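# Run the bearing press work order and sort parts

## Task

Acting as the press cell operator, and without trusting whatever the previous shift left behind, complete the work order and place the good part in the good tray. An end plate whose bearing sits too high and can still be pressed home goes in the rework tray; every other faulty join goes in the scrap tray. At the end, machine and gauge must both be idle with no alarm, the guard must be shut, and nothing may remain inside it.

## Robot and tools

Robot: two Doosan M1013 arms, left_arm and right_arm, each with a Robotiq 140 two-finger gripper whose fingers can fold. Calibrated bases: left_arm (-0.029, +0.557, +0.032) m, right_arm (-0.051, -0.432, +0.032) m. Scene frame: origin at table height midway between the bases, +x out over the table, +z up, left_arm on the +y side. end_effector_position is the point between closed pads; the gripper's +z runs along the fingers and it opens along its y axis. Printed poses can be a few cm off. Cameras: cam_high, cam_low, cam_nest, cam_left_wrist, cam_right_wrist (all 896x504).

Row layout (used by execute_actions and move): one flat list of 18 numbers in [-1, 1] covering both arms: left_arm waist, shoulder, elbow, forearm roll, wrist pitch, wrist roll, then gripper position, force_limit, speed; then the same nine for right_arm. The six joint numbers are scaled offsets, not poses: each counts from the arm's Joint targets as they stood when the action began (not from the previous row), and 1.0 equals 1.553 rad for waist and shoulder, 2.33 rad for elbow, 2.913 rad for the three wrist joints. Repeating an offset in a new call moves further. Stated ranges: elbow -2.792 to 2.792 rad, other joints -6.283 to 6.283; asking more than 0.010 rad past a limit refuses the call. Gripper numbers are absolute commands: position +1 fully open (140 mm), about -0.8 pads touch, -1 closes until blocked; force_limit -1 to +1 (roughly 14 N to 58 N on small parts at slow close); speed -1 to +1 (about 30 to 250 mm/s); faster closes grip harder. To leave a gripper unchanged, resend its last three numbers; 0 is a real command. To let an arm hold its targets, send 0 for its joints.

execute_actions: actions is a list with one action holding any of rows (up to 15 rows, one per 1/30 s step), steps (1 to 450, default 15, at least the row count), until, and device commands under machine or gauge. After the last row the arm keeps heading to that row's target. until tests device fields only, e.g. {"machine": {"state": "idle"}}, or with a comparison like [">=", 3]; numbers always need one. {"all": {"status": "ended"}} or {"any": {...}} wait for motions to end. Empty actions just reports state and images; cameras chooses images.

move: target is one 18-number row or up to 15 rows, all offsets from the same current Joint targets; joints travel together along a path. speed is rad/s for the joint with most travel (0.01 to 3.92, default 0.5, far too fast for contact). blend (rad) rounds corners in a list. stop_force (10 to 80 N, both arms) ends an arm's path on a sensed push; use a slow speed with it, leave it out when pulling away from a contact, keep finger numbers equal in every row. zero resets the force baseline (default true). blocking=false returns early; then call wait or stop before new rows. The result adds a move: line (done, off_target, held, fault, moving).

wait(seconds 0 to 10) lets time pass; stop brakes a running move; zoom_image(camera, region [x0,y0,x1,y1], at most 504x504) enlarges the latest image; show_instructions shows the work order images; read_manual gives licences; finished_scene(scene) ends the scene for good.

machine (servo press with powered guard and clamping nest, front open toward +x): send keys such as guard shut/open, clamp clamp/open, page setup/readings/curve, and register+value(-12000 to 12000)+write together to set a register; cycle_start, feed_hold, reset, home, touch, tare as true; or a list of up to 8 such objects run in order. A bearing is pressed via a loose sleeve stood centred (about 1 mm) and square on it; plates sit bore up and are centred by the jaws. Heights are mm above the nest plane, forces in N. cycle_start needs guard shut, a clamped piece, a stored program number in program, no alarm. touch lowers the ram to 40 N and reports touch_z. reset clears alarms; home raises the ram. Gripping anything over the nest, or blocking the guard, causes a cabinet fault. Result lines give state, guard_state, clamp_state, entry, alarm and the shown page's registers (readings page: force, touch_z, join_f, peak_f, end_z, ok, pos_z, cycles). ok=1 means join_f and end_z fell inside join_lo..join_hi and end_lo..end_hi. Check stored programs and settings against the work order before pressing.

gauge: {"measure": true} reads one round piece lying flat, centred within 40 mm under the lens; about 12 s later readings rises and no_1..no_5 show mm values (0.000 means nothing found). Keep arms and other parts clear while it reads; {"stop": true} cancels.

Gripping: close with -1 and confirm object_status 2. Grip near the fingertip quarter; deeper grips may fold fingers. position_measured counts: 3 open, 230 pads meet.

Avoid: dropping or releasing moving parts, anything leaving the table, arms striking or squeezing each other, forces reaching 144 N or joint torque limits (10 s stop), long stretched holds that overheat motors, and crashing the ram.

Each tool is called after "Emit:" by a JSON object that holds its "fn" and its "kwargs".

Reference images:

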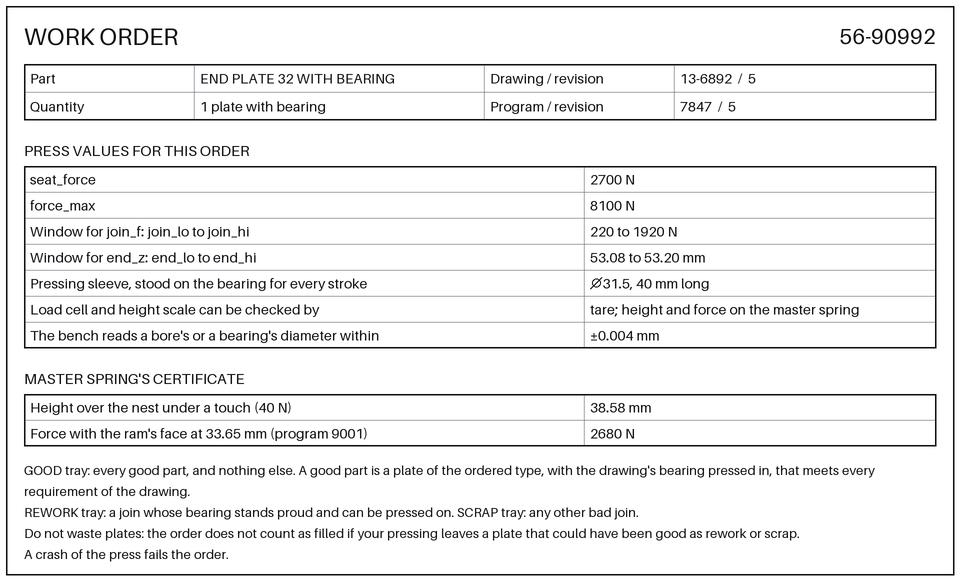

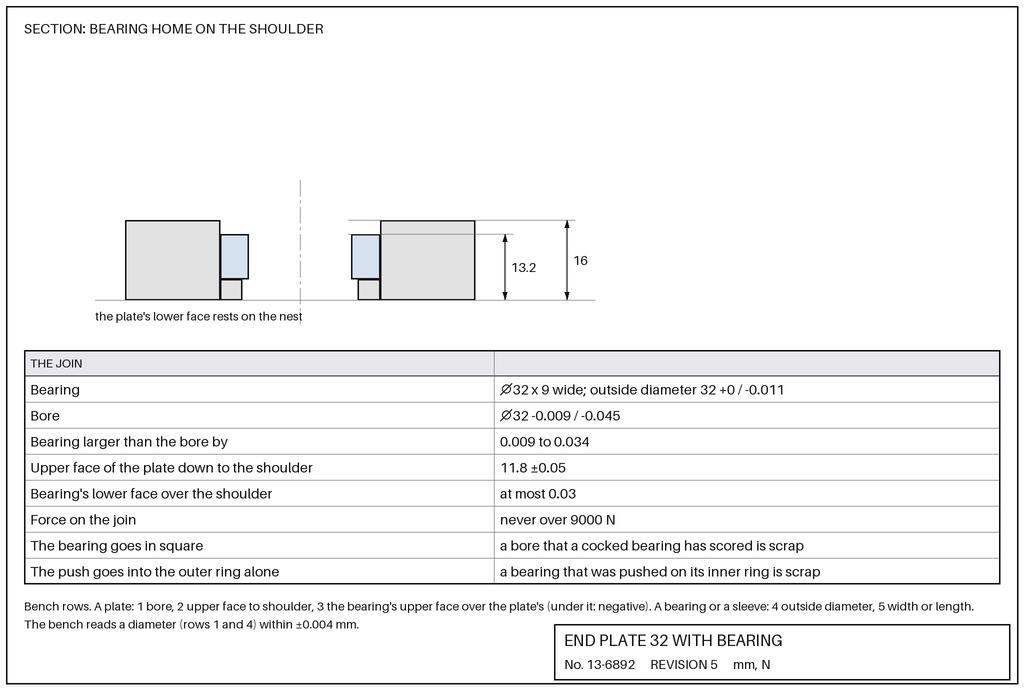

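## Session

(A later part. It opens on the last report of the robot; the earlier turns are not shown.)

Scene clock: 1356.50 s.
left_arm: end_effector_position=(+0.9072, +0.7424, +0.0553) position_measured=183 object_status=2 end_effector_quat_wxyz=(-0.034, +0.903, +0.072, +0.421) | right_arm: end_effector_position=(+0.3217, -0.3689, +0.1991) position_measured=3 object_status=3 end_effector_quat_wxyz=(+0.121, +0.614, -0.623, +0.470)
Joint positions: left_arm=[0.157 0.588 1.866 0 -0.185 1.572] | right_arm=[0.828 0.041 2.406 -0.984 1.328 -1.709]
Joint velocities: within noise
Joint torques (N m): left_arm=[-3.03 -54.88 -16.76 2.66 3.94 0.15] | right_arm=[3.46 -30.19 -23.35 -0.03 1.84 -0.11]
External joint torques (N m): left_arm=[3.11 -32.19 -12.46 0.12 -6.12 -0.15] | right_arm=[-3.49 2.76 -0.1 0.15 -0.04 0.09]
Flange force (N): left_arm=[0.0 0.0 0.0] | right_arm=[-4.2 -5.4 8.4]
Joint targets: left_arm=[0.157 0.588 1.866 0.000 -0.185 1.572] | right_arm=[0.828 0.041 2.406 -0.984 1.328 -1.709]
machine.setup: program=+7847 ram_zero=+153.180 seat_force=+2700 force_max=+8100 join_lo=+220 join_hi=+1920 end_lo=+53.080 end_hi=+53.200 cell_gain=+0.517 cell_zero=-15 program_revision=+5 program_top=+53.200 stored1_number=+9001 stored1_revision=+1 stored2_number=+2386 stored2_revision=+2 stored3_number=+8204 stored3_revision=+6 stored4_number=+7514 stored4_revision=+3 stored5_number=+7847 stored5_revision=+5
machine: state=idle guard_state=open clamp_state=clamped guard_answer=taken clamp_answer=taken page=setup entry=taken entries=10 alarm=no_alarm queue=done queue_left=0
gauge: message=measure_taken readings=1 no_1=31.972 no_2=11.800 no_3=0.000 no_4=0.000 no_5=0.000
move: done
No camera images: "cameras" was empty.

Emit:
{"fn": "move", "kwargs": {"target": [[0,-0.0004,0,0,0.0003,0,-1,-0.05,-1,0,0,0,0,0,0,1,1,1],[0,-0.0004,0,0,0.0003,0,-0.28,-1,-1,0,0,0,0,0,0,1,1,1],[0,-0.0658,0.0355,0,0.0067,0,-0.28,-1,-1,0,0,0,0,0,0,1,1,1],[0,-0.2325,0.1017,0,0.0426,0,-0.28,-1,-1,0,0,0,0,0,0,1,1,1],[-0.2621,-0.2325,0.1017,0,0.0426,0,-0.28,-1,-1,0,0,0,0,0,0,1,1,1]], "speed": [0.01,0.1,0.1,0.5,0.7], "cameras": ["cam_left_wrist"]}}

Emit:
{"fn": "execute_actions", "kwargs": {"actions": [{"gauge":{"measure":true},"steps":420,"until":{"gauge":{"readings":[">",1]}}}], "cameras": []}}

Scene clock: 1380.33 s.
left_arm: end_effector_position=(+0.7551, +0.3944, +0.1906) position_measured=164 object_status=3 end_effector_quat_wxyz=(+0.052, +0.899, -0.112, +0.419) | right_arm: end_effector_position=(+0.3217, -0.3689, +0.1991) position_measured=3 object_status=3 end_effector_quat_wxyz=(+0.121, +0.614, -0.623, +0.470)
Joint positions: left_arm=[-0.25 0.227 2.103 0 -0.061 1.572] | right_arm=[0.828 0.041 2.406 -0.984 1.328 -1.709]
Joint velocities: within noise
Joint torques (N m): left_arm=[-2.47 -58.87 -32.14 3.06 -2.29 0.11] | right_arm=[3.22 -30.13 -23.31 -0.01 1.9 -0.03]
External joint torques (N m): left_arm=[2.53 2.57 -0.92 0.11 0.11 -0.11] | right_arm=[-3.32 2.83 -0.11 0.13 -0.1 0.01]
Flange force (N): left_arm=[0.0 0.0 0.0] | right_arm=[-4.4 -5.3 8.2]
Joint targets: left_arm=[-0.250 0.227 2.103 0.000 -0.061 1.572] | right_arm=[0.828 0.041 2.406 -0.984 1.328 -1.709]
machine.setup: program=+7847 ram_zero=+153.180 seat_force=+2700 force_max=+8100 join_lo=+220 join_hi=+1920 end_lo=+53.080 end_hi=+53.200 cell_gain=+0.517 cell_zero=-15 program_revision=+5 program_top=+53.200 stored1_number=+9001 stored1_revision=+1 stored2_number=+2386 stored2_revision=+2 stored3_number=+8204 stored3_revision=+6 stored4_number=+7514 stored4_revision=+3 stored5_number=+7847 stored5_revision=+5
machine: state=idle guard_state=open clamp_state=clamped guard_answer=taken clamp_answer=taken page=setup entry=taken entries=10 alarm=no_alarm queue=done queue_left=0
gauge: message=measure_taken readings=1 no_1=31.972 no_2=11.800 no_3=0.000 no_4=0.000 no_5=0.000
move: done
Images, in order (width x height): cam_left_wrist 896x504.

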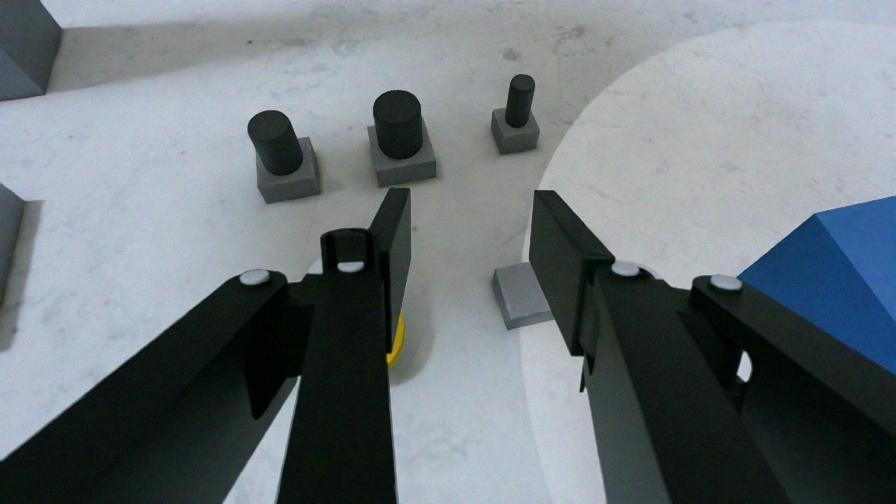

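Scene clock: 1392.53 s.
left_arm: end_effector_position=(+0.7550, +0.3943, +0.1906) position_measured=164 object_status=3 end_effector_quat_wxyz=(+0.052, +0.899, -0.112, +0.419) | right_arm: end_effector_position=(+0.3217, -0.3689, +0.1991) position_measured=3 object_status=3 end_effector_quat_wxyz=(+0.121, +0.614, -0.623, +0.470)
Joint positions: left_arm=[-0.25 0.227 2.103 0 -0.061 1.572] | right_arm=[0.828 0.041 2.406 -0.984 1.328 -1.709]
Joint velocities: within noise
Joint torques (N m): left_arm=[-2.43 -58.57 -32.26 3.03 -2.25 0.11] | right_arm=[3.3 -29.94 -23.51 0.02 1.94 -0.07]
External joint torques (N m): left_arm=[2.53 1.7 -0.95 0.15 0.05 -0.12] | right_arm=[-3.37 2.4 0.07 0.1 -0.13 0.05]
Flange force (N): left_arm=[0.0 0.0 0.0] | right_arm=[-3.4 -4.9 8.4]
Joint targets: left_arm=[-0.250 0.227 2.103 0.000 -0.061 1.572] | right_arm=[0.828 0.041 2.406 -0.984 1.328 -1.709]
Tool commands: left_gripper/position=-0.28 left_gripper/force_limit=-1.0 left_gripper/speed=-1.0 right_gripper/position=+1.0 right_gripper/force_limit=+1.0 right_gripper/speed=+1.0
machine.setup: program=+7847 ram_zero=+153.180 seat_force=+2700 force_max=+8100 join_lo=+220 join_hi=+1920 end_lo=+53.080 end_hi=+53.200 cell_gain=+0.517 cell_zero=-15 program_revision=+5 program_top=+53.200 stored1_number=+9001 stored1_revision=+1 stored2_number=+2386 stored2_revision=+2 stored3_number=+8204 stored3_revision=+6 stored4_number=+7514 stored4_revision=+3 stored5_number=+7847 stored5_revision=+5
machine: state=idle guard_state=open clamp_state=clamped guard_answer=taken clamp_answer=taken page=setup entry=taken entries=10 alarm=no_alarm queue=done queue_left=0
gauge: message=measure_taken readings=2 no_1=0.000 no_2=0.000 no_3=0.000 no_4=32.000 no_5=8.993
No camera images: "cameras" was empty.

Emit:
{"fn": "execute_actions", "kwargs": {"actions": [{"gauge":{"measure":true},"steps":420,"until":{"gauge":{"readings":[">",2]}}}], "cameras": []}}

Scene clock: 1410.43 s.
left_arm: end_effector_position=(+0.7550, +0.3943, +0.1906) position_measured=164 object_status=3 end_effector_quat_wxyz=(+0.052, +0.899, -0.112, +0.419) | right_arm: end_effector_position=(+0.3217, -0.3689, +0.1991) position_measured=3 object_status=3 end_effector_quat_wxyz=(+0.121, +0.614, -0.623, +0.470)
Joint positions: left_arm=[-0.25 0.227 2.103 0 -0.061 1.572] | right_arm=[0.828 0.041 2.406 -0.984 1.328 -1.709]
Joint velocities: within noise
Joint torques (N m): left_arm=[-2.68 -58.59 -32.15 3.02 -2.31 0.09] | right_arm=[3.58 -30.11 -23.39 0.04 1.83 -0.06]
External joint torques (N m): left_arm=[2.77 1.63 -1.14 0.17 0.11 -0.09] | right_arm=[-3.75 2.9 -0.02 0.07 -0.03 0.04]
Flange force (N): left_arm=[0.0 0.0 0.0] | right_arm=[-4.2 -5.7 9.2]
Joint targets: left_arm=[-0.250 0.227 2.103 0.000 -0.061 1.572] | right_arm=[0.828 0.041 2.406 -0.984 1.328 -1.709]
Tool commands: left_gripper/position=-0.28 left_gripper/force_limit=-1.0 left_gripper/speed=-1.0 right_gripper/position=+1.0 right_gripper/force_limit=+1.0 right_gripper/speed=+1.0
machine.setup: program=+7847 ram_zero=+153.180 seat_force=+2700 force_max=+8100 join_lo=+220 join_hi=+1920 end_lo=+53.080 end_hi=+53.200 cell_gain=+0.517 cell_zero=-15 program_revision=+5 program_top=+53.200 stored1_number=+9001 stored1_revision=+1 stored2_number=+2386 stored2_revision=+2 stored3_number=+8204 stored3_revision=+6 stored4_number=+7514 stored4_revision=+3 stored5_number=+7847 stored5_revision=+5
machine: state=idle guard_state=open clamp_state=clamped guard_answer=taken clamp_answer=taken page=setup entry=taken entries=10 alarm=no_alarm queue=done queue_left=0
gauge: message=measure_taken readings=3 no_1=0.000 no_2=0.000 no_3=0.000 no_4=32.002 no_5=8.998
No camera images: "cameras" was empty.

Emit:
{"fn": "move", "kwargs": {"target": [[0.2621,0,0,0,0,0,-0.28,-1,-1,0,0,0,0,0,0,1,1,1],[0.2621,0.1667,-0.0663,0,-0.0359,0,-0.28,-1,-1,0,0,0,0,0,0,1,1,1],[0.2621,0.2321,-0.1017,0,-0.0423,0,-0.28,-1,-1,0,0,0,0,0,0,1,1,1],[0.2621,0.2321,-0.1017,0,-0.0423,0,-1,-0.05,-1,0,0,0,0,0,0,1,1,1],[0.2621,0.1667,-0.0663,0,-0.0359,0,-1,-0.05,-1,0,0,0,0,0,0,1,1,1],[0.2621,0,0,0,0,0,-1,-0.05,-1,0,0,0,0,0,0,1,1,1]], "speed": [0.7,0.5,0.1,0.1,0.12,0.5], "cameras": ["cam_left_wrist"]}}

Scene clock: 1433.30 s.
left_arm: end_effector_position=(+0.7554, +0.7179, +0.1906) position_measured=184 object_status=2 end_effector_quat_wxyz=(-0.034, +0.903, +0.072, +0.421) | right_arm: end_effector_position=(+0.3217, -0.3689, +0.1991) position_measured=3 object_status=3 end_effector_quat_wxyz=(+0.121, +0.614, -0.623, +0.470)
Joint positions: left_arm=[0.157 0.227 2.103 0 -0.061 1.572] | right_arm=[0.828 0.041 2.406 -0.984 1.328 -1.709]
Joint velocities: within noise
Joint torques (N m): left_arm=[-2.74 -56.89 -32.3 3.07 -2.46 0.14] | right_arm=[3.3 -30.3 -23.53 -0.08 1.9 -0.09]
External joint torques (N m): left_arm=[2.72 0.51 -0.85 0.11 0.27 -0.14] | right_arm=[-3.5 3.19 0.15 0.19 -0.1 0.06]
Flange force (N): left_arm=[0.0 0.0 0.0] | right_arm=[-5.1 -5.1 8.9]
Joint targets: left_arm=[0.157 0.227 2.103 0.000 -0.061 1.572] | right_arm=[0.828 0.041 2.406 -0.984 1.328 -1.709]
machine.setup: program=+7847 ram_zero=+153.180 seat_force=+2700 force_max=+8100 join_lo=+220 join_hi=+1920 end_lo=+53.080 end_hi=+53.200 cell_gain=+0.517 cell_zero=-15 program_revision=+5 program_top=+53.200 stored1_number=+9001 stored1_revision=+1 stored2_number=+2386 stored2_revision=+2 stored3_number=+8204 stored3_revision=+6 stored4_number=+7514 stored4_revision=+3 stored5_number=+7847 stored5_revision=+5
machine: state=idle guard_state=open clamp_state=clamped guard_answer=taken clamp_answer=taken page=setup entry=taken entries=10 alarm=no_alarm queue=done queue_left=0
gauge: message=measure_taken readings=3 no_1=0.000 no_2=0.000 no_3=0.000 no_4=32.002 no_5=8.998
move: done
Images, in order (width x height): cam_left_wrist 896x504.

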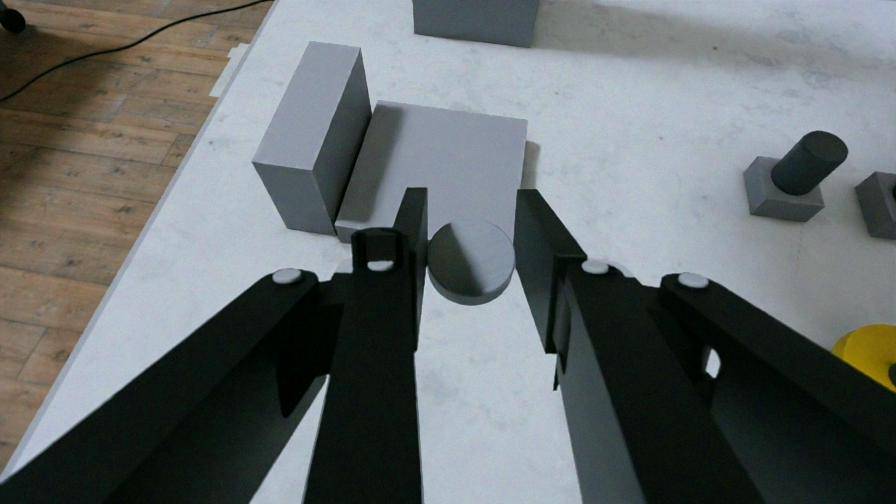

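Emit:
{"fn": "move", "kwargs": {"target": [[-0.3503,0.0085,0.0859,0,-0.0733,0,-1,-0.05,-1,0,0,0,0,0,0,1,1,1],[-0.3503,0.0815,0.097,0,-0.121,0,-1,-0.05,-1,0,0,0,0,0,0,1,1,1],[-0.3503,0.0815,0.097,0,-0.121,0,-0.08,-1,-1,0,0,0,0,0,0,1,1,1],[-0.3503,0.0085,0.0859,0,-0.0733,0,-0.08,-1,-1,0,0,0,0,0,0,1,1,1],[-0.3922,-0.1596,0.2166,0,-0.0882,0,-0.08,-1,-1,0,0,0,0,0,0,1,1,1]], "speed": [0.7,0.1,0.1,0.2,0.5], "cameras": ["cam_left_wrist"]}}

Emit:
{"fn": "zoom_image", "kwargs": {"camera": "cam_left_wrist", "region": [390, 90, 570, 270]}}

Scene clock: 1464.00 s.
left_arm: end_effector_position=(+0.4692, +0.3549, +0.1160) position_measured=139 object_status=3 end_effector_quat_wxyz=(+0.094, +0.883, -0.202, +0.412) | right_arm: end_effector_position=(+0.3217, -0.3689, +0.1991) position_measured=3 object_status=3 end_effector_quat_wxyz=(+0.121, +0.614, -0.623, +0.470)
Joint positions: left_arm=[-0.453 -0.021 2.608 0 -0.318 1.572] | right_arm=[0.828 0.041 2.406 -0.984 1.328 -1.709]
Joint velocities: within noise
Joint torques (N m): left_arm=[-2.68 -24.14 -23.95 2.15 -2.26 0.1] | right_arm=[3.49 -29.6 -23.34 -0.02 1.85 -0.04]
External joint torques (N m): left_arm=[2.61 2.13 -0.77 0.17 0.08 -0.1] | right_arm=[-3.54 2.11 -0.09 0.14 -0.05 0.01]
Flange force (N): left_arm=[0.0 0.0 0.0] | right_arm=[-2.5 -5.4 8.2]
Joint targets: left_arm=[-0.453 -0.021 2.608 0.000 -0.318 1.572] | right_arm=[0.828 0.041 2.406 -0.984 1.328 -1.709]
machine.setup: program=+7847 ram_zero=+153.180 seat_force=+2700 force_max=+8100 join_lo=+220 join_hi=+1920 end_lo=+53.080 end_hi=+53.200 cell_gain=+0.517 cell_zero=-15 program_revision=+5 program_top=+53.200 stored1_number=+9001 stored1_revision=+1 stored2_number=+2386 stored2_revision=+2 stored3_number=+8204 stored3_revision=+6 stored4_number=+7514 stored4_revision=+3 stored5_number=+7847 stored5_revision=+5
machine: state=idle guard_state=open clamp_state=clamped guard_answer=taken clamp_answer=taken page=setup entry=taken entries=10 alarm=no_alarm queue=done queue_left=0
gauge: message=measure_taken readings=3 no_1=0.000 no_2=0.000 no_3=0.000 no_4=32.002 no_5=8.998
move: done
Images, in order (width x height): cam_left_wrist 896x504.

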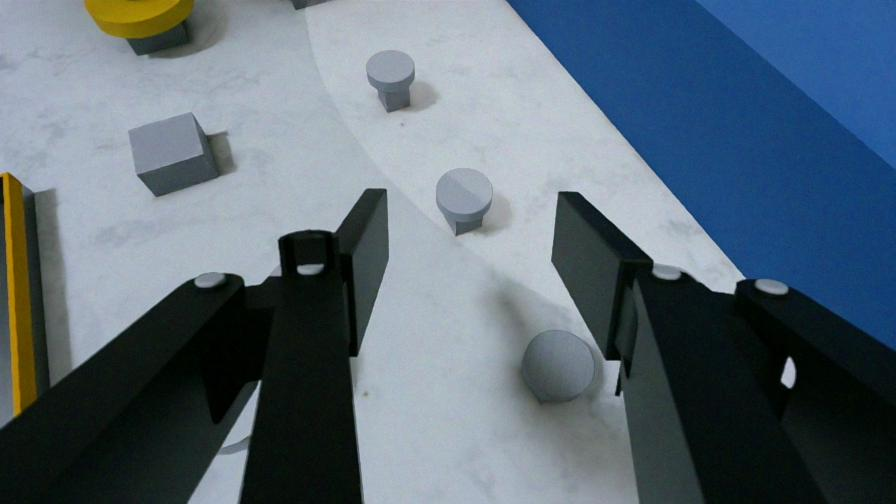

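Scaled by 2.800.

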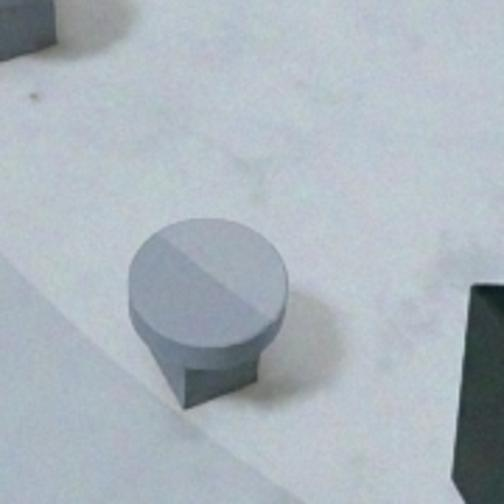

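Emit:
{"fn": "move", "kwargs": {"target": [[-0.0008,0.1749,-0.0391,0,-0.062,0,-0.08,-1,-1,0,0,0,0,0,0,1,1,1],[-0.0008,0.1749,-0.0391,0,-0.062,0,-1,-0.05,-1,0,0,0,0,0,0,1,1,1],[-0.0008,0.0813,-0.0529,0,-0.0011,0,-1,-0.05,-1,0,0,0,0,0,0,1,1,1],[0.3928,0.1597,-0.2167,0,0.0882,0,-1,-0.05,-1,0,0,0,0,0,0,1,1,1]], "speed": [0.12,0.1,0.15,0.7], "cameras": ["cam_left_wrist"]}}

Scene clock: 1496.57 s.
left_arm: end_effector_position=(+0.7553, +0.7186, +0.1906) position_measured=184 object_status=2 end_effector_quat_wxyz=(-0.034, +0.903, +0.072, +0.421) | right_arm: end_effector_position=(+0.3217, -0.3689, +0.1991) position_measured=3 object_status=3 end_effector_quat_wxyz=(+0.121, +0.614, -0.623, +0.470)
Joint positions: left_arm=[0.158 0.227 2.103 0 -0.061 1.572] | right_arm=[0.828 0.041 2.406 -0.984 1.328 -1.709]
Joint velocities: within noise
Joint torques (N m): left_arm=[-3.62 -59.01 -33.06 3.03 -2.43 0.09] | right_arm=[3.37 -30.3 -23.63 -0.03 1.85 -0.09]
External joint torques (N m): left_arm=[3.51 2.37 -0.13 0.15 0.23 -0.09] | right_arm=[-3.43 2.95 0.17 0.15 -0.05 0.07]
Flange force (N): left_arm=[0.0 0.0 0.0] | right_arm=[-4.6 -5.0 8.7]
Joint targets: left_arm=[0.158 0.227 2.103 0.000 -0.061 1.572] | right_arm=[0.828 0.041 2.406 -0.984 1.328 -1.709]
machine.setup: program=+7847 ram_zero=+153.180 seat_force=+2700 force_max=+8100 join_lo=+220 join_hi=+1920 end_lo=+53.080 end_hi=+53.200 cell_gain=+0.517 cell_zero=-15 program_revision=+5 program_top=+53.200 stored1_number=+9001 stored1_revision=+1 stored2_number=+2386 stored2_revision=+2 stored3_number=+8204 stored3_revision=+6 stored4_number=+7514 stored4_revision=+3 stored5_number=+7847 stored5_revision=+5
machine: state=idle guard_state=open clamp_state=clamped guard_answer=taken clamp_answer=taken page=setup entry=taken entries=10 alarm=no_alarm queue=done queue_left=0
gauge: message=measure_taken readings=3 no_1=0.000 no_2=0.000 no_3=0.000 no_4=32.002 no_5=8.998
move: done
Images, in order (width x height): cam_left_wrist 896x504.

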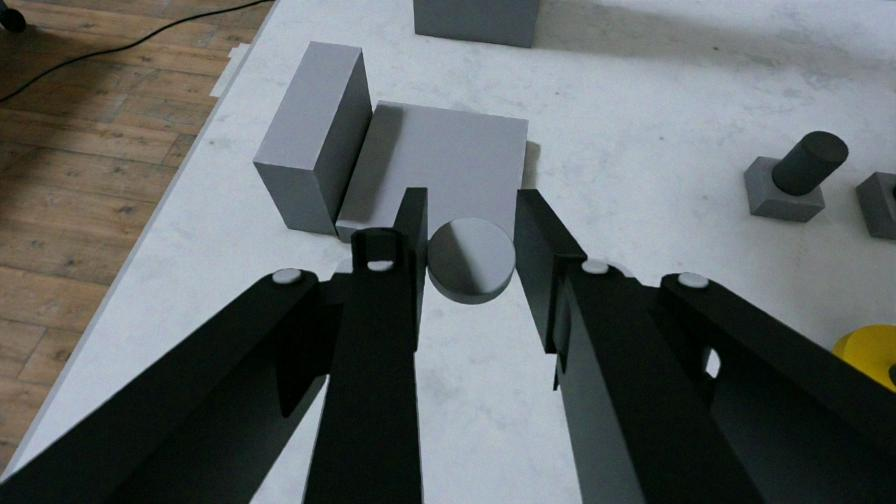

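Emit:
{"fn": "move", "kwargs": {"target": [[-0.0006,0.1991,-0.1073,0,-0.0204,0,-1,-0.05,-1,0,0,0,0,0,0,1,1,1],[-0.0006,0.2315,-0.1018,0,-0.042,0,-1,-0.05,-1,0,0,0,0,0,0,1,1,1],[-0.0006,0.2315,-0.1018,0,-0.042,0,-0.28,-1,-1,0,0,0,0,0,0,1,1,1],[-0.0006,0.1667,-0.0663,0,-0.0359,0,-0.28,-1,-1,0,0,0,0,0,0,1,1,1],[0,0,0,0,0,0,-0.28,-1,-1,0,0,0,0,0,0,1,1,1],[-0.2627,0,0,0,0,0,-0.28,-1,-1,0,0,0,0,0,0,1,1,1]], "speed": [0.5,0.05,0.1,0.15,0.6,0.8], "cameras": ["cam_left_wrist"]}}

Emit:
{"fn": "execute_actions", "kwargs": {"actions": [{"gauge":{"measure":true},"steps":420,"until":{"gauge":{"readings":[">",3]}}}], "cameras": []}}

Scene clock: 1516.57 s.
left_arm: end_effector_position=(+0.7552, +0.3944, +0.1907) position_measured=164 object_status=3 end_effector_quat_wxyz=(+0.052, +0.899, -0.112, +0.419) | right_arm: end_effector_position=(+0.3217, -0.3689, +0.1991) position_measured=3 object_status=3 end_effector_quat_wxyz=(+0.121, +0.614, -0.623, +0.470)
Joint positions: left_arm=[-0.25 0.227 2.103 0 -0.061 1.572] | right_arm=[0.828 0.041 2.406 -0.984 1.328 -1.709]
Joint velocities: within noise
Joint torques (N m): left_arm=[-1.76 -59.07 -32.21 3.03 -2.29 0.11] | right_arm=[3.66 -30.35 -23.43 0 1.85 -0.03]
External joint torques (N m): left_arm=[2 1.98 -1.05 0.15 0.09 -0.11] | right_arm=[-3.86 3.09 0.05 0.11 -0.03 0]
Flange force (N): left_arm=[0.0 0.0 0.0] | right_arm=[-4.5 -5.9 9.5]
Joint targets: left_arm=[-0.250 0.227 2.103 0.000 -0.061 1.572] | right_arm=[0.828 0.041 2.406 -0.984 1.328 -1.709]
machine.setup: program=+7847 ram_zero=+153.180 seat_force=+2700 force_max=+8100 join_lo=+220 join_hi=+1920 end_lo=+53.080 end_hi=+53.200 cell_gain=+0.517 cell_zero=-15 program_revision=+5 program_top=+53.200 stored1_number=+9001 stored1_revision=+1 stored2_number=+2386 stored2_revision=+2 stored3_number=+8204 stored3_revision=+6 stored4_number=+7514 stored4_revision=+3 stored5_number=+7847 stored5_revision=+5
machine: state=idle guard_state=open clamp_state=clamped guard_answer=taken clamp_answer=taken page=setup entry=taken entries=10 alarm=no_alarm queue=done queue_left=0
gauge: message=measure_taken readings=3 no_1=0.000 no_2=0.000 no_3=0.000 no_4=32.002 no_5=8.998
move: done
Images, in order (width x height): cam_left_wrist 896x504.

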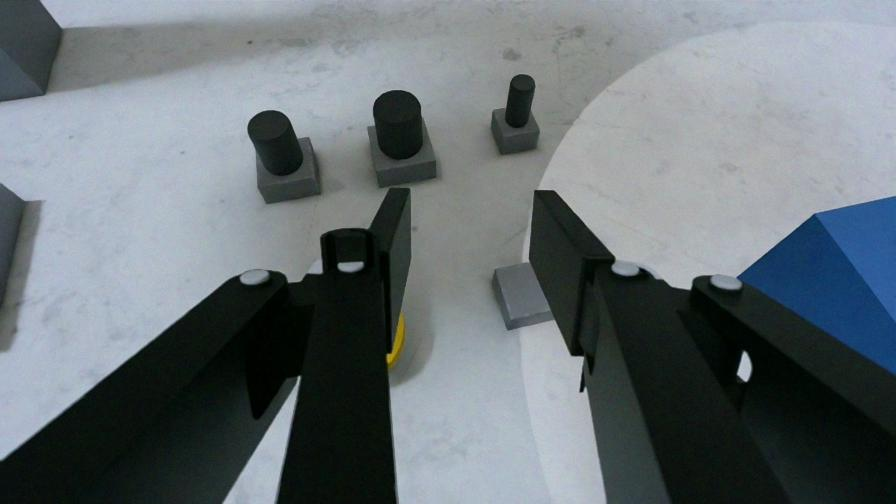

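Scene clock: 1528.77 s.
left_arm: end_effector_position=(+0.7552, +0.3943, +0.1907) position_measured=164 object_status=3 end_effector_quat_wxyz=(+0.052, +0.899, -0.112, +0.419) | right_arm: end_effector_position=(+0.3217, -0.3689, +0.1991) position_measured=3 object_status=3 end_effector_quat_wxyz=(+0.121, +0.614, -0.623, +0.470)
Joint positions: left_arm=[-0.25 0.227 2.103 0 -0.061 1.572] | right_arm=[0.828 0.041 2.406 -0.984 1.328 -1.709]
Joint velocities: within noise
Joint torques (N m): left_arm=[-2.42 -58.89 -32.3 3 -2.28 0.17] | right_arm=[3.06 -30.64 -23.61 0.04 1.86 -0.1]
External joint torques (N m): left_arm=[2.49 2.37 -0.77 0.17 0.09 -0.17] | right_arm=[-3.19 3.3 0.16 0.08 -0.06 0.08]
Flange force (N): left_arm=[0.0 0.0 0.0] | right_arm=[-5.6 -4.7 8.4]
Joint targets: left_arm=[-0.250 0.227 2.103 0.000 -0.061 1.572] | right_arm=[0.828 0.041 2.406 -0.984 1.328 -1.709]
Tool commands: left_gripper/position=-0.28 left_gripper/force_limit=-1.0 left_gripper/speed=-1.0 right_gripper/position=+1.0 right_gripper/force_limit=+1.0 right_gripper/speed=+1.0
machine.setup: program=+7847 ram_zero=+153.180 seat_force=+2700 force_max=+8100 join_lo=+220 join_hi=+1920 end_lo=+53.080 end_hi=+53.200 cell_gain=+0.517 cell_zero=-15 program_revision=+5 program_top=+53.200 stored1_number=+9001 stored1_revision=+1 stored2_number=+2386 stored2_revision=+2 stored3_number=+8204 stored3_revision=+6 stored4_number=+7514 stored4_revision=+3 stored5_number=+7847 stored5_revision=+5
machine: state=idle guard_state=open clamp_state=clamped guard_answer=taken clamp_answer=taken page=setup entry=taken entries=10 alarm=no_alarm queue=done queue_left=0
gauge: message=measure_taken readings=4 no_1=0.000 no_2=0.000 no_3=0.000 no_4=31.992 no_5=9.003
No camera images: "cameras" was empty.

Emit:
{"fn": "execute_actions", "kwargs": {"actions": [{"gauge":{"measure":true},"steps":420,"until":{"gauge":{"readings":[">",4]}}}], "cameras": []}}

Scene clock: 1551.83 s.
left_arm: end_effector_position=(+0.7552, +0.3943, +0.1907) position_measured=164 object_status=3 end_effector_quat_wxyz=(+0.052, +0.899, -0.112, +0.419) | right_arm: end_effector_position=(+0.3217, -0.3689, +0.1991) position_measured=3 object_status=3 end_effector_quat_wxyz=(+0.121, +0.614, -0.623, +0.470)
Joint positions: left_arm=[-0.25 0.227 2.103 0 -0.061 1.572] | right_arm=[0.828 0.041 2.406 -0.984 1.328 -1.709]
Joint velocities: within noise
Joint torques (N m): left_arm=[-2.71 -58.39 -32.22 3.03 -2.3 0.11] | right_arm=[3.55 -30.18 -23.32 -0.01 1.87 -0.06]
External joint torques (N m): left_arm=[2.64 2.15 -0.92 0.15 0.11 -0.11] | right_arm=[-3.56 2.73 -0.11 0.13 -0.07 0.03]
Flange force (N): left_arm=[0.0 0.0 0.0] | right_arm=[-4.0 -5.5 8.6]
Joint targets: left_arm=[-0.250 0.227 2.103 0.000 -0.061 1.572] | right_arm=[0.828 0.041 2.406 -0.984 1.328 -1.709]
Tool commands: left_gripper/position=-0.28 left_gripper/force_limit=-1.0 left_gripper/speed=-1.0 right_gripper/position=+1.0 right_gripper/force_limit=+1.0 right_gripper/speed=+1.0
machine.setup: program=+7847 ram_zero=+153.180 seat_force=+2700 force_max=+8100 join_lo=+220 join_hi=+1920 end_lo=+53.080 end_hi=+53.200 cell_gain=+0.517 cell_zero=-15 program_revision=+5 program_top=+53.200 stored1_number=+9001 stored1_revision=+1 stored2_number=+2386 stored2_revision=+2 stored3_number=+8204 stored3_revision=+6 stored4_number=+7514 stored4_revision=+3 stored5_number=+7847 stored5_revision=+5
machine: state=idle guard_state=open clamp_state=clamped guard_answer=taken clamp_answer=taken page=setup entry=taken entries=10 alarm=no_alarm queue=done queue_left=0
gauge: message=measure_taken readings=5 no_1=0.000 no_2=0.000 no_3=0.000 no_4=31.989 no_5=8.998
No camera images: "cameras" was empty.

Emit:
{"fn": "execute_actions", "kwargs": {"actions": [{"gauge":{"measure":true},"steps":420,"until":{"gauge":{"readings":[">",5]}}}], "cameras": []}}

Emit:
{"fn": "execute_actions", "kwargs": {"actions": [{"gauge":{"measure":true},"steps":420,"until":{"gauge":{"readings":[">",6]}}}], "cameras": []}}

Scene clock: 1573.17 s.
left_arm: end_effector_position=(+0.7552, +0.3943, +0.1907) position_measured=164 object_status=3 end_effector_quat_wxyz=(+0.052, +0.899, -0.112, +0.419) | right_arm: end_effector_position=(+0.3217, -0.3689, +0.1991) position_measured=3 object_status=3 end_effector_quat_wxyz=(+0.121, +0.614, -0.623, +0.470)
Joint positions: left_arm=[-0.25 0.227 2.103 0 -0.061 1.572] | right_arm=[0.828 0.041 2.406 -0.984 1.328 -1.709]
Joint velocities: within noise
Joint torques (N m): left_arm=[-2.41 -59.1 -32.24 3.04 -2.34 0.14] | right_arm=[3.49 -30.41 -23.51 0.03 1.92 -0.06]
External joint torques (N m): left_arm=[2.38 2.7 -0.92 0.15 0.15 -0.14] | right_arm=[-3.59 2.93 0.05 0.08 -0.11 0.03]
Flange force (N): left_arm=[0.0 0.0 0.0] | right_arm=[-4.4 -5.4 9.1]
Joint targets: left_arm=[-0.250 0.227 2.103 0.000 -0.061 1.572] | right_arm=[0.828 0.041 2.406 -0.984 1.328 -1.709]
Tool commands: left_gripper/position=-0.28 left_gripper/force_limit=-1.0 left_gripper/speed=-1.0 right_gripper/position=+1.0 right_gripper/force_limit=+1.0 right_gripper/speed=+1.0
machine.setup: program=+7847 ram_zero=+153.180 seat_force=+2700 force_max=+8100 join_lo=+220 join_hi=+1920 end_lo=+53.080 end_hi=+53.200 cell_gain=+0.517 cell_zero=-15 program_revision=+5 program_top=+53.200 stored1_number=+9001 stored1_revision=+1 stored2_number=+2386 stored2_revision=+2 stored3_number=+8204 stored3_revision=+6 stored4_number=+7514 stored4_revision=+3 stored5_number=+7847 stored5_revision=+5
machine: state=idle guard_state=open clamp_state=clamped guard_answer=taken clamp_answer=taken page=setup entry=taken entries=10 alarm=no_alarm queue=done queue_left=0
gauge: message=measure_taken readings=6 no_1=0.000 no_2=0.000 no_3=0.000 no_4=31.991 no_5=9.002
No camera images: "cameras" was empty.

Scene clock: 1585.37 s.
left_arm: end_effector_position=(+0.7552, +0.3943, +0.1907) position_measured=164 object_status=3 end_effector_quat_wxyz=(+0.052, +0.899, -0.112, +0.419) | right_arm: end_effector_position=(+0.3217, -0.3689, +0.1991) position_measured=3 object_status=3 end_effector_quat_wxyz=(+0.121, +0.614, -0.623, +0.470)
Joint positions: left_arm=[-0.25 0.227 2.103 0 -0.061 1.572] | right_arm=[0.828 0.041 2.406 -0.984 1.328 -1.709]
Joint velocities: within noise
Joint torques (N m): left_arm=[-2.84 -58.83 -32.2 3.04 -2.3 0.08] | right_arm=[3.24 -30.19 -23.51 0.06 1.93 -0.1]
External joint torques (N m): left_arm=[3.02 1.59 -1.01 0.15 0.1 -0.09] | right_arm=[-3.32 2.77 0.13 0.05 -0.13 0.08]
Flange force (N): left_arm=[0.0 0.0 0.0] | right_arm=[-4.3 -4.9 8.6]
Joint targets: left_arm=[-0.250 0.227 2.103 0.000 -0.061 1.572] | right_arm=[0.828 0.041 2.406 -0.984 1.328 -1.709]
Tool commands: left_gripper/position=-0.28 left_gripper/force_limit=-1.0 left_gripper/speed=-1.0 right_gripper/position=+1.0 right_gripper/force_limit=+1.0 right_gripper/speed=+1.0
machine.setup: program=+7847 ram_zero=+153.180 seat_force=+2700 force_max=+8100 join_lo=+220 join_hi=+1920 end_lo=+53.080 end_hi=+53.200 cell_gain=+0.517 cell_zero=-15 program_revision=+5 program_top=+53.200 stored1_number=+9001 stored1_revision=+1 stored2_number=+2386 stored2_revision=+2 stored3_number=+8204 stored3_revision=+6 stored4_number=+7514 stored4_revision=+3 stored5_number=+7847 stored5_revision=+5
machine: state=idle guard_state=open clamp_state=clamped guard_answer=taken clamp_answer=taken page=setup entry=taken entries=10 alarm=no_alarm queue=done queue_left=0
gauge: message=measure_taken readings=7 no_1=0.000 no_2=0.000 no_3=0.000 no_4=31.990 no_5=9.009
No camera images: "cameras" was empty.

Emit:
{"fn": "move", "kwargs": {"target": [[0.2621,0,0,0,0,0,-0.28,-1,-1,0,0,0,0,0,0,1,1,1],[0.2621,0.1667,-0.0663,0,-0.0359,0,-0.28,-1,-1,0,0,0,0,0,0,1,1,1],[0.2621,0.2315,-0.1018,0,-0.042,0,-0.28,-1,-1,0,0,0,0,0,0,1,1,1],[0.2621,0.2315,-0.1018,0,-0.042,0,-1,-0.05,-1,0,0,0,0,0,0,1,1,1]], "speed": [0.8,0.5,0.1,0.1], "cameras": ["cam_left_wrist"]}}

Emit:
{"fn": "zoom_image", "kwargs": {"camera": "cam_left_wrist", "region": [410, 190, 540, 320]}}

Scene clock: 1618.50 s.
left_arm: end_effector_position=(+0.9073, +0.7424, +0.0563) position_measured=184 object_status=0 end_effector_quat_wxyz=(-0.034, +0.903, +0.072, +0.421) | right_arm: end_effector_position=(+0.3217, -0.3689, +0.1991) position_measured=3 object_status=3 end_effector_quat_wxyz=(+0.121, +0.614, -0.623, +0.470)
Joint positions: left_arm=[0.157 0.586 1.866 0 -0.183 1.572] | right_arm=[0.828 0.041 2.406 -0.984 1.328 -1.709]
Joint velocities: within noise
Joint torques (N m): left_arm=[-2.87 -83.07 -25.83 2.63 -0.89 0.14] | right_arm=[3.57 -30.11 -23.56 0.03 1.84 -0.02]
External joint torques (N m): left_arm=[2.9 -4.75 -3.67 0.17 -1.32 -0.14] | right_arm=[-3.72 2.96 0.19 0.09 -0.04 0]
Flange force (N): left_arm=[0.0 0.0 0.0] | right_arm=[-4.2 -5.5 9.3]
Joint targets: left_arm=[0.157 0.586 1.866 0.000 -0.183 1.572] | right_arm=[0.828 0.041 2.406 -0.984 1.328 -1.709]
machine.setup: program=+7847 ram_zero=+153.180 seat_force=+2700 force_max=+8100 join_lo=+220 join_hi=+1920 end_lo=+53.080 end_hi=+53.200 cell_gain=+0.517 cell_zero=-15 program_revision=+5 program_top=+53.200 stored1_number=+9001 stored1_revision=+1 stored2_number=+2386 stored2_revision=+2 stored3_number=+8204 stored3_revision=+6 stored4_number=+7514 stored4_revision=+3 stored5_number=+7847 stored5_revision=+5
machine: state=idle guard_state=open clamp_state=clamped guard_answer=taken clamp_answer=taken page=setup entry=taken entries=10 alarm=no_alarm queue=done queue_left=0
gauge: message=measure_taken readings=7 no_1=0.000 no_2=0.000 no_3=0.000 no_4=31.990 no_5=9.009
move: done
Images, in order (width x height): cam_left_wrist 896x504.

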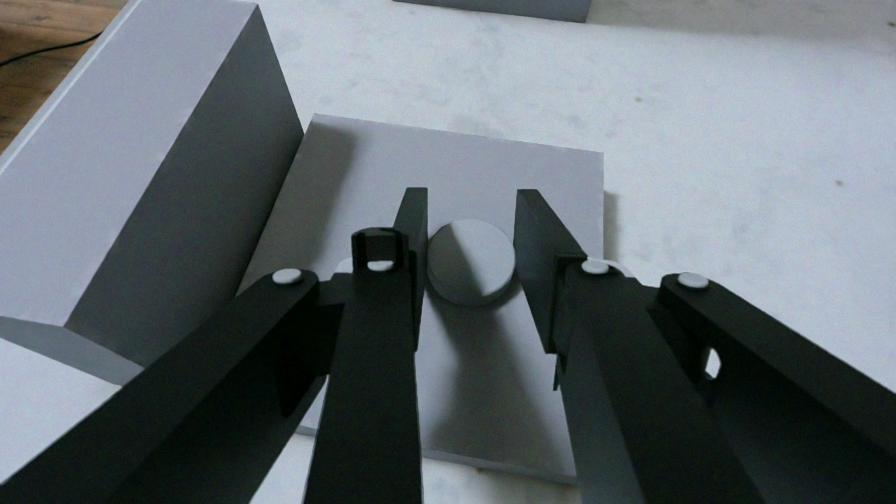

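Scaled by 3.877.

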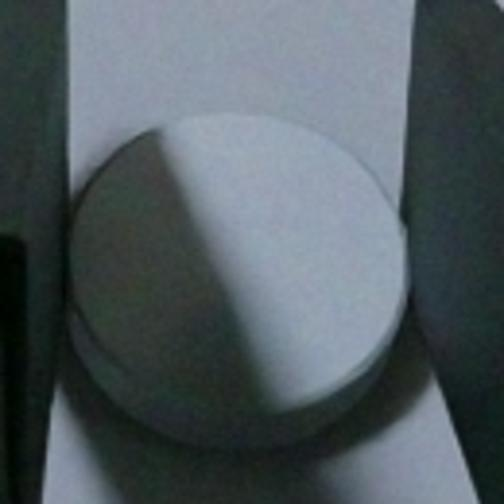

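Emit:
{"fn": "move", "kwargs": {"target": [[0,-0.0645,0.0355,0,0.006,0,-1,-0.05,-1,0,0,0,0,0,0,1,1,1],[0,-0.2312,0.1017,0,0.0419,0,-1,-0.05,-1,0,0,0,0,0,0,1,1,1],[-0.2621,-0.2582,-0.0815,0,0.2032,0,-1,-0.05,-1,0,0,0,0,0,0,1,1,1]], "speed": [0.12,0.6,0.8], "blend": [0,0.05,0], "cameras": []}}

Emit:
{"fn": "move", "kwargs": {"target": [[-0.0271,0.1151,0.0991,-0.3862,0.1857,0.6928,-1,-0.05,-1,0,0,0,0,0,0,1,1,1],[-0.1489,0.1601,0.0648,-0.409,0.1413,0.6627,-1,-0.05,-1,0,0,0,0,0,0,1,1,1]], "speed": [0.8,0.2], "cameras": ["cam_left_wrist","cam_nest"]}}

Emit:
{"fn": "zoom_image", "kwargs": {"camera": "cam_left_wrist", "region": [330, 130, 620, 420]}}

Emit:
{"fn": "zoom_image", "kwargs": {"camera": "cam_nest", "region": [320, 190, 500, 370]}}

Scene clock: 1644.47 s.
left_arm: end_effector_position=(+0.8566, +0.3687, +0.4203) position_measured=184 object_status=2 end_effector_quat_wxyz=(+0.052, +0.900, -0.112, +0.419) | right_arm: end_effector_position=(+0.3217, -0.3689, +0.1991) position_measured=3 object_status=3 end_effector_quat_wxyz=(+0.121, +0.614, -0.623, +0.470)
Joint positions: left_arm=[-0.25 0.185 1.676 0 0.409 1.572] | right_arm=[0.828 0.041 2.406 -0.984 1.328 -1.709]
Joint velocities: within noise
Joint torques (N m): left_arm=[-1.41 -64.97 -40.91 4.09 -2.31 0.17] | right_arm=[3.29 -30.05 -23.25 -0.03 1.83 -0.06]
External joint torques (N m): left_arm=[1.48 2.99 -2.1 0.1 0.12 -0.17] | right_arm=[-3.43 2.81 -0.2 0.14 -0.03 0.04]
Flange force (N): left_arm=[6.8 -1.8 5.6] | right_arm=[-4.4 -5.5 8.2]
Joint targets: left_arm=[-0.250 0.185 1.676 0.000 0.409 1.572] | right_arm=[0.828 0.041 2.406 -0.984 1.328 -1.709]
machine.setup: program=+7847 ram_zero=+153.180 seat_force=+2700 force_max=+8100 join_lo=+220 join_hi=+1920 end_lo=+53.080 end_hi=+53.200 cell_gain=+0.517 cell_zero=-15 program_revision=+5 program_top=+53.200 stored1_number=+9001 stored1_revision=+1 stored2_number=+2386 stored2_revision=+2 stored3_number=+8204 stored3_revision=+6 stored4_number=+7514 stored4_revision=+3 stored5_number=+7847 stored5_revision=+5
machine: state=idle guard_state=open clamp_state=clamped guard_answer=taken clamp_answer=taken page=setup entry=taken entries=10 alarm=no_alarm queue=done queue_left=0
gauge: message=measure_taken readings=7 no_1=0.000 no_2=0.000 no_3=0.000 no_4=31.990 no_5=9.009
move: done
No camera images: "cameras" was empty.

Scene clock: 1648.47 s.
left_arm: end_effector_position=(+0.6015, +0.0140, +0.1780) position_measured=184 object_status=2 end_effector_quat_wxyz=(+0.299, +0.642, -0.640, +0.299) | right_arm: end_effector_position=(+0.3217, -0.3689, +0.1991) position_measured=3 object_status=3 end_effector_quat_wxyz=(+0.121, +0.614, -0.623, +0.470)
Joint positions: left_arm=[-0.482 0.434 1.827 -1.192 0.821 3.502] | right_arm=[0.828 0.041 2.406 -0.984 1.328 -1.709]
Joint velocities: within noise
Joint torques (N m): left_arm=[-1.99 -78.3 -30.29 -0.44 0.7 0.08] | right_arm=[3.43 -30.05 -23.33 0.01 1.91 -0.1]
External joint torques (N m): left_arm=[2.28 2.97 -1.04 0.22 0.06 -0.08] | right_arm=[-3.59 2.82 -0.16 0.1 -0.11 0.08]
Flange force (N): left_arm=[-1.8 -7.2 0.9] | right_arm=[-4.4 -5.6 8.8]
Joint targets: left_arm=[-0.482 0.434 1.827 -1.192 0.821 3.502] | right_arm=[0.828 0.041 2.406 -0.984 1.328 -1.709]
machine.setup: program=+7847 ram_zero=+153.180 seat_force=+2700 force_max=+8100 join_lo=+220 join_hi=+1920 end_lo=+53.080 end_hi=+53.200 cell_gain=+0.517 cell_zero=-15 program_revision=+5 program_top=+53.200 stored1_number=+9001 stored1_revision=+1 stored2_number=+2386 stored2_revision=+2 stored3_number=+8204 stored3_revision=+6 stored4_number=+7514 stored4_revision=+3 stored5_number=+7847 stored5_revision=+5
machine: state=idle guard_state=open clamp_state=clamped guard_answer=taken clamp_answer=taken page=setup entry=taken entries=10 alarm=no_alarm queue=done queue_left=0
gauge: message=measure_taken readings=7 no_1=0.000 no_2=0.000 no_3=0.000 no_4=31.990 no_5=9.009
move: done
Images, in order (width x height): cam_nest 896x504, cam_left_wrist 896x504.

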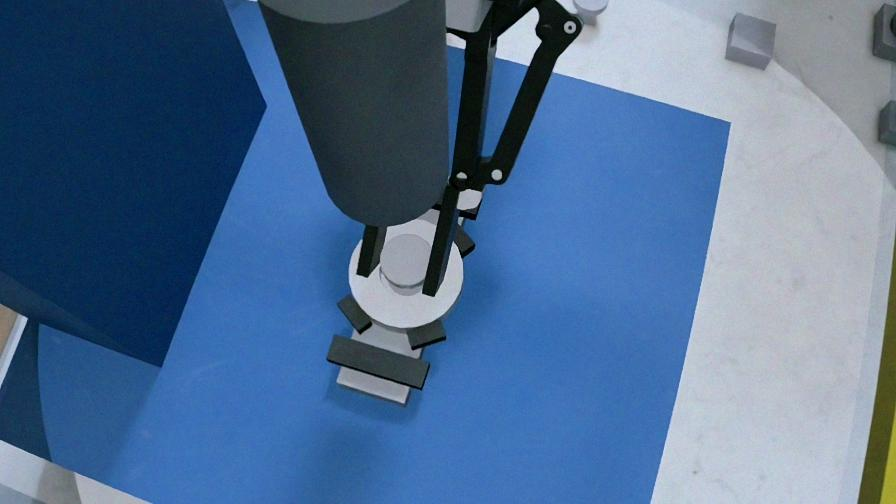

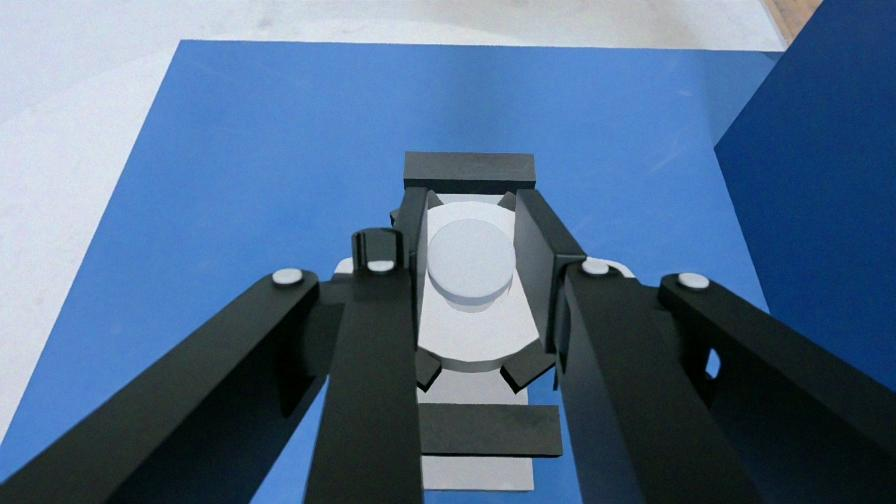

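Scaled by 1.738.

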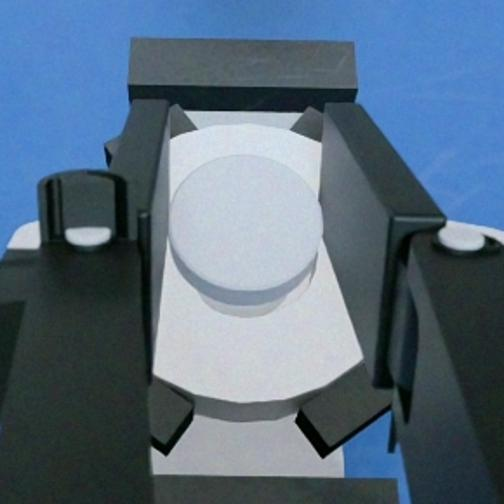

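Scaled by 2.800.

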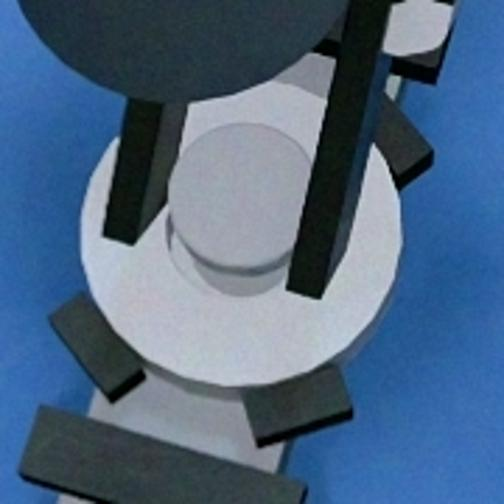

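Emit:
{"fn": "zoom_image", "kwargs": {"camera": "cam_left_wrist", "region": [420, 210, 530, 320]}}

Emit:
{"fn": "zoom_image", "kwargs": {"camera": "cam_left_wrist", "region": [390, 180, 570, 400]}}

Scaled by 4.582.

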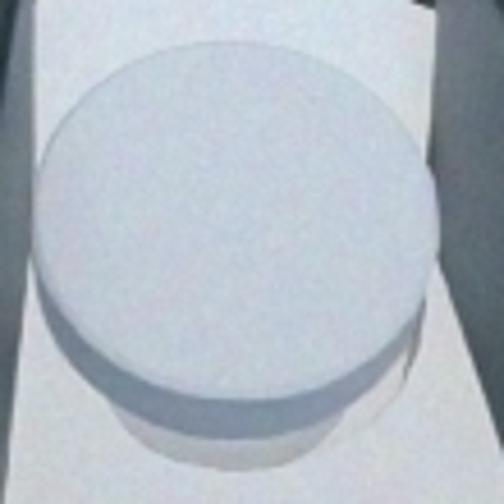

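Scaled by 2.291.

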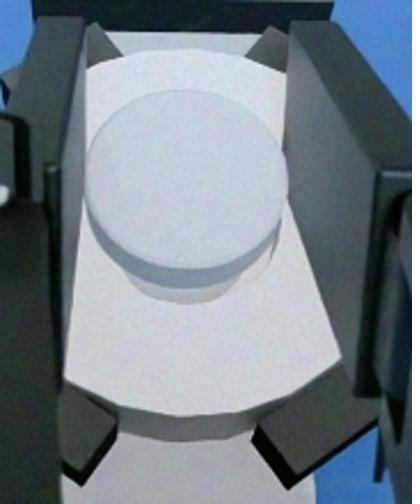

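Emit:
{"fn": "move", "kwargs": {"target": [-0.0014,0.0053,0.0011,-0.0034,-0.0022,0.0048,-1,-0.05,-1,0,0,0,0,0,0,1,1,1], "speed": 0.02, "cameras": ["cam_left_wrist","cam_nest"]}}

Emit:
{"fn": "zoom_image", "kwargs": {"camera": "cam_left_wrist", "region": [420, 210, 530, 320]}}

Emit:
{"fn": "zoom_image", "kwargs": {"camera": "cam_nest", "region": [340, 210, 480, 350]}}

Scene clock: 1682.43 s.
left_arm: end_effector_position=(+0.6018, +0.0123, +0.1710) position_measured=184 object_status=2 end_effector_quat_wxyz=(+0.298, +0.641, -0.641, +0.299) | right_arm: end_effector_position=(+0.3217, -0.3689, +0.1991) position_measured=3 object_status=3 end_effector_quat_wxyz=(+0.121, +0.614, -0.623, +0.470)
Joint positions: left_arm=[-0.484 0.442 1.829 -1.202 0.814 3.516] | right_arm=[0.828 0.041 2.406 -0.984 1.328 -1.709]
Joint velocities: within noise
Joint torques (N m): left_arm=[-2.31 -79.34 -30.41 -0.58 0.74 0.01] | right_arm=[3.42 -29.96 -23.47 -0.09 1.87 -0.1]
External joint torques (N m): left_arm=[2.37 3.36 -0.61 0.31 0.05 -0.02] | right_arm=[-3.54 2.61 0.01 0.2 -0.07 0.08]
Flange force (N): left_arm=[-2.6 -6.9 1.1] | right_arm=[-3.8 -5.2 8.5]
Joint targets: left_arm=[-0.484 0.442 1.829 -1.202 0.814 3.516] | right_arm=[0.828 0.041 2.406 -0.984 1.328 -1.709]
machine.setup: program=+7847 ram_zero=+153.180 seat_force=+2700 force_max=+8100 join_lo=+220 join_hi=+1920 end_lo=+53.080 end_hi=+53.200 cell_gain=+0.517 cell_zero=-15 program_revision=+5 program_top=+53.200 stored1_number=+9001 stored1_revision=+1 stored2_number=+2386 stored2_revision=+2 stored3_number=+8204 stored3_revision=+6 stored4_number=+7514 stored4_revision=+3 stored5_number=+7847 stored5_revision=+5
machine: state=idle guard_state=open clamp_state=clamped guard_answer=taken clamp_answer=taken page=setup entry=taken entries=10 alarm=no_alarm queue=done queue_left=0
gauge: message=measure_taken readings=7 no_1=0.000 no_2=0.000 no_3=0.000 no_4=31.990 no_5=9.009
move: done
Images, in order (width x height): cam_nest 896x504, cam_left_wrist 896x504.

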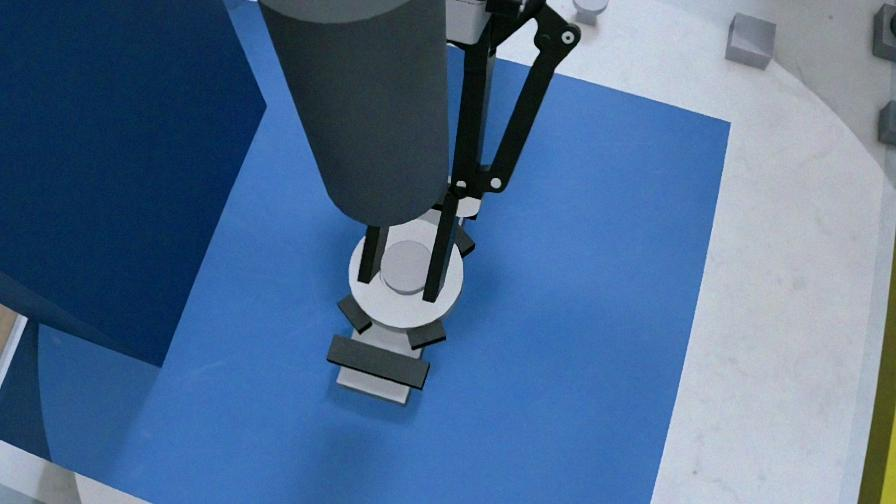

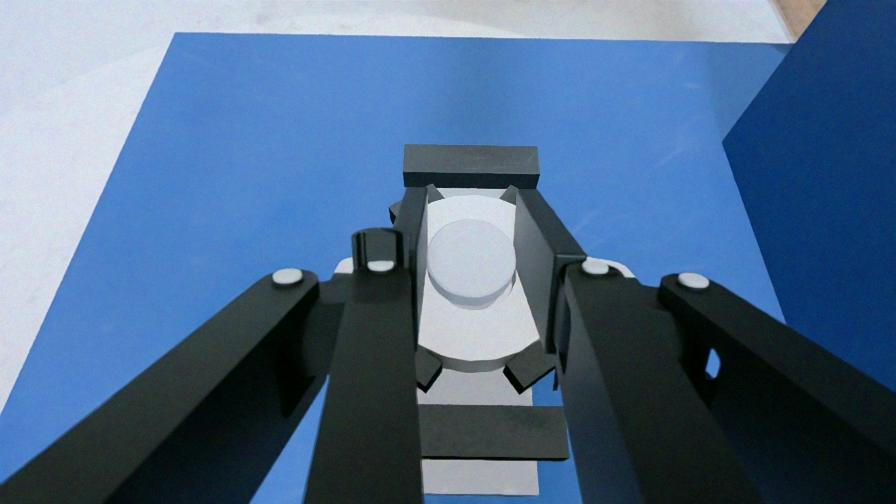

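Scaled by 4.582.

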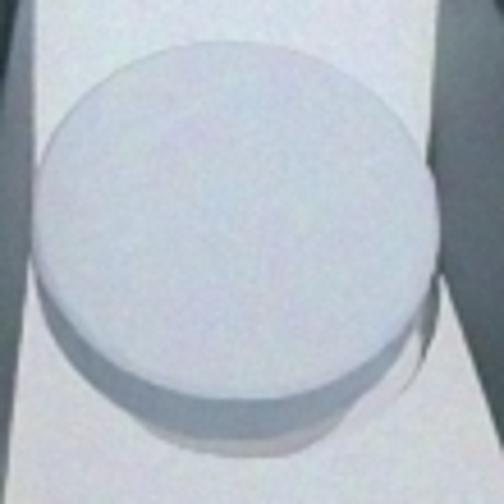

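Scaled by 3.600.

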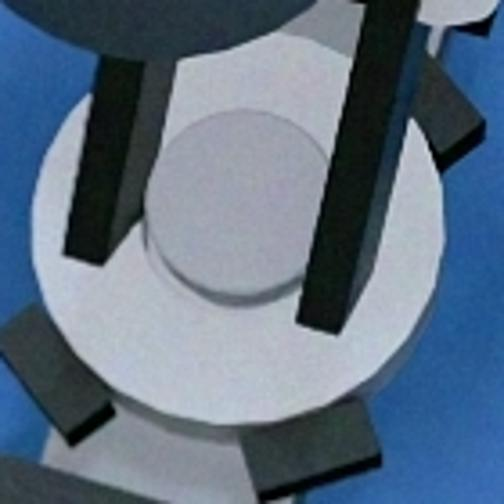

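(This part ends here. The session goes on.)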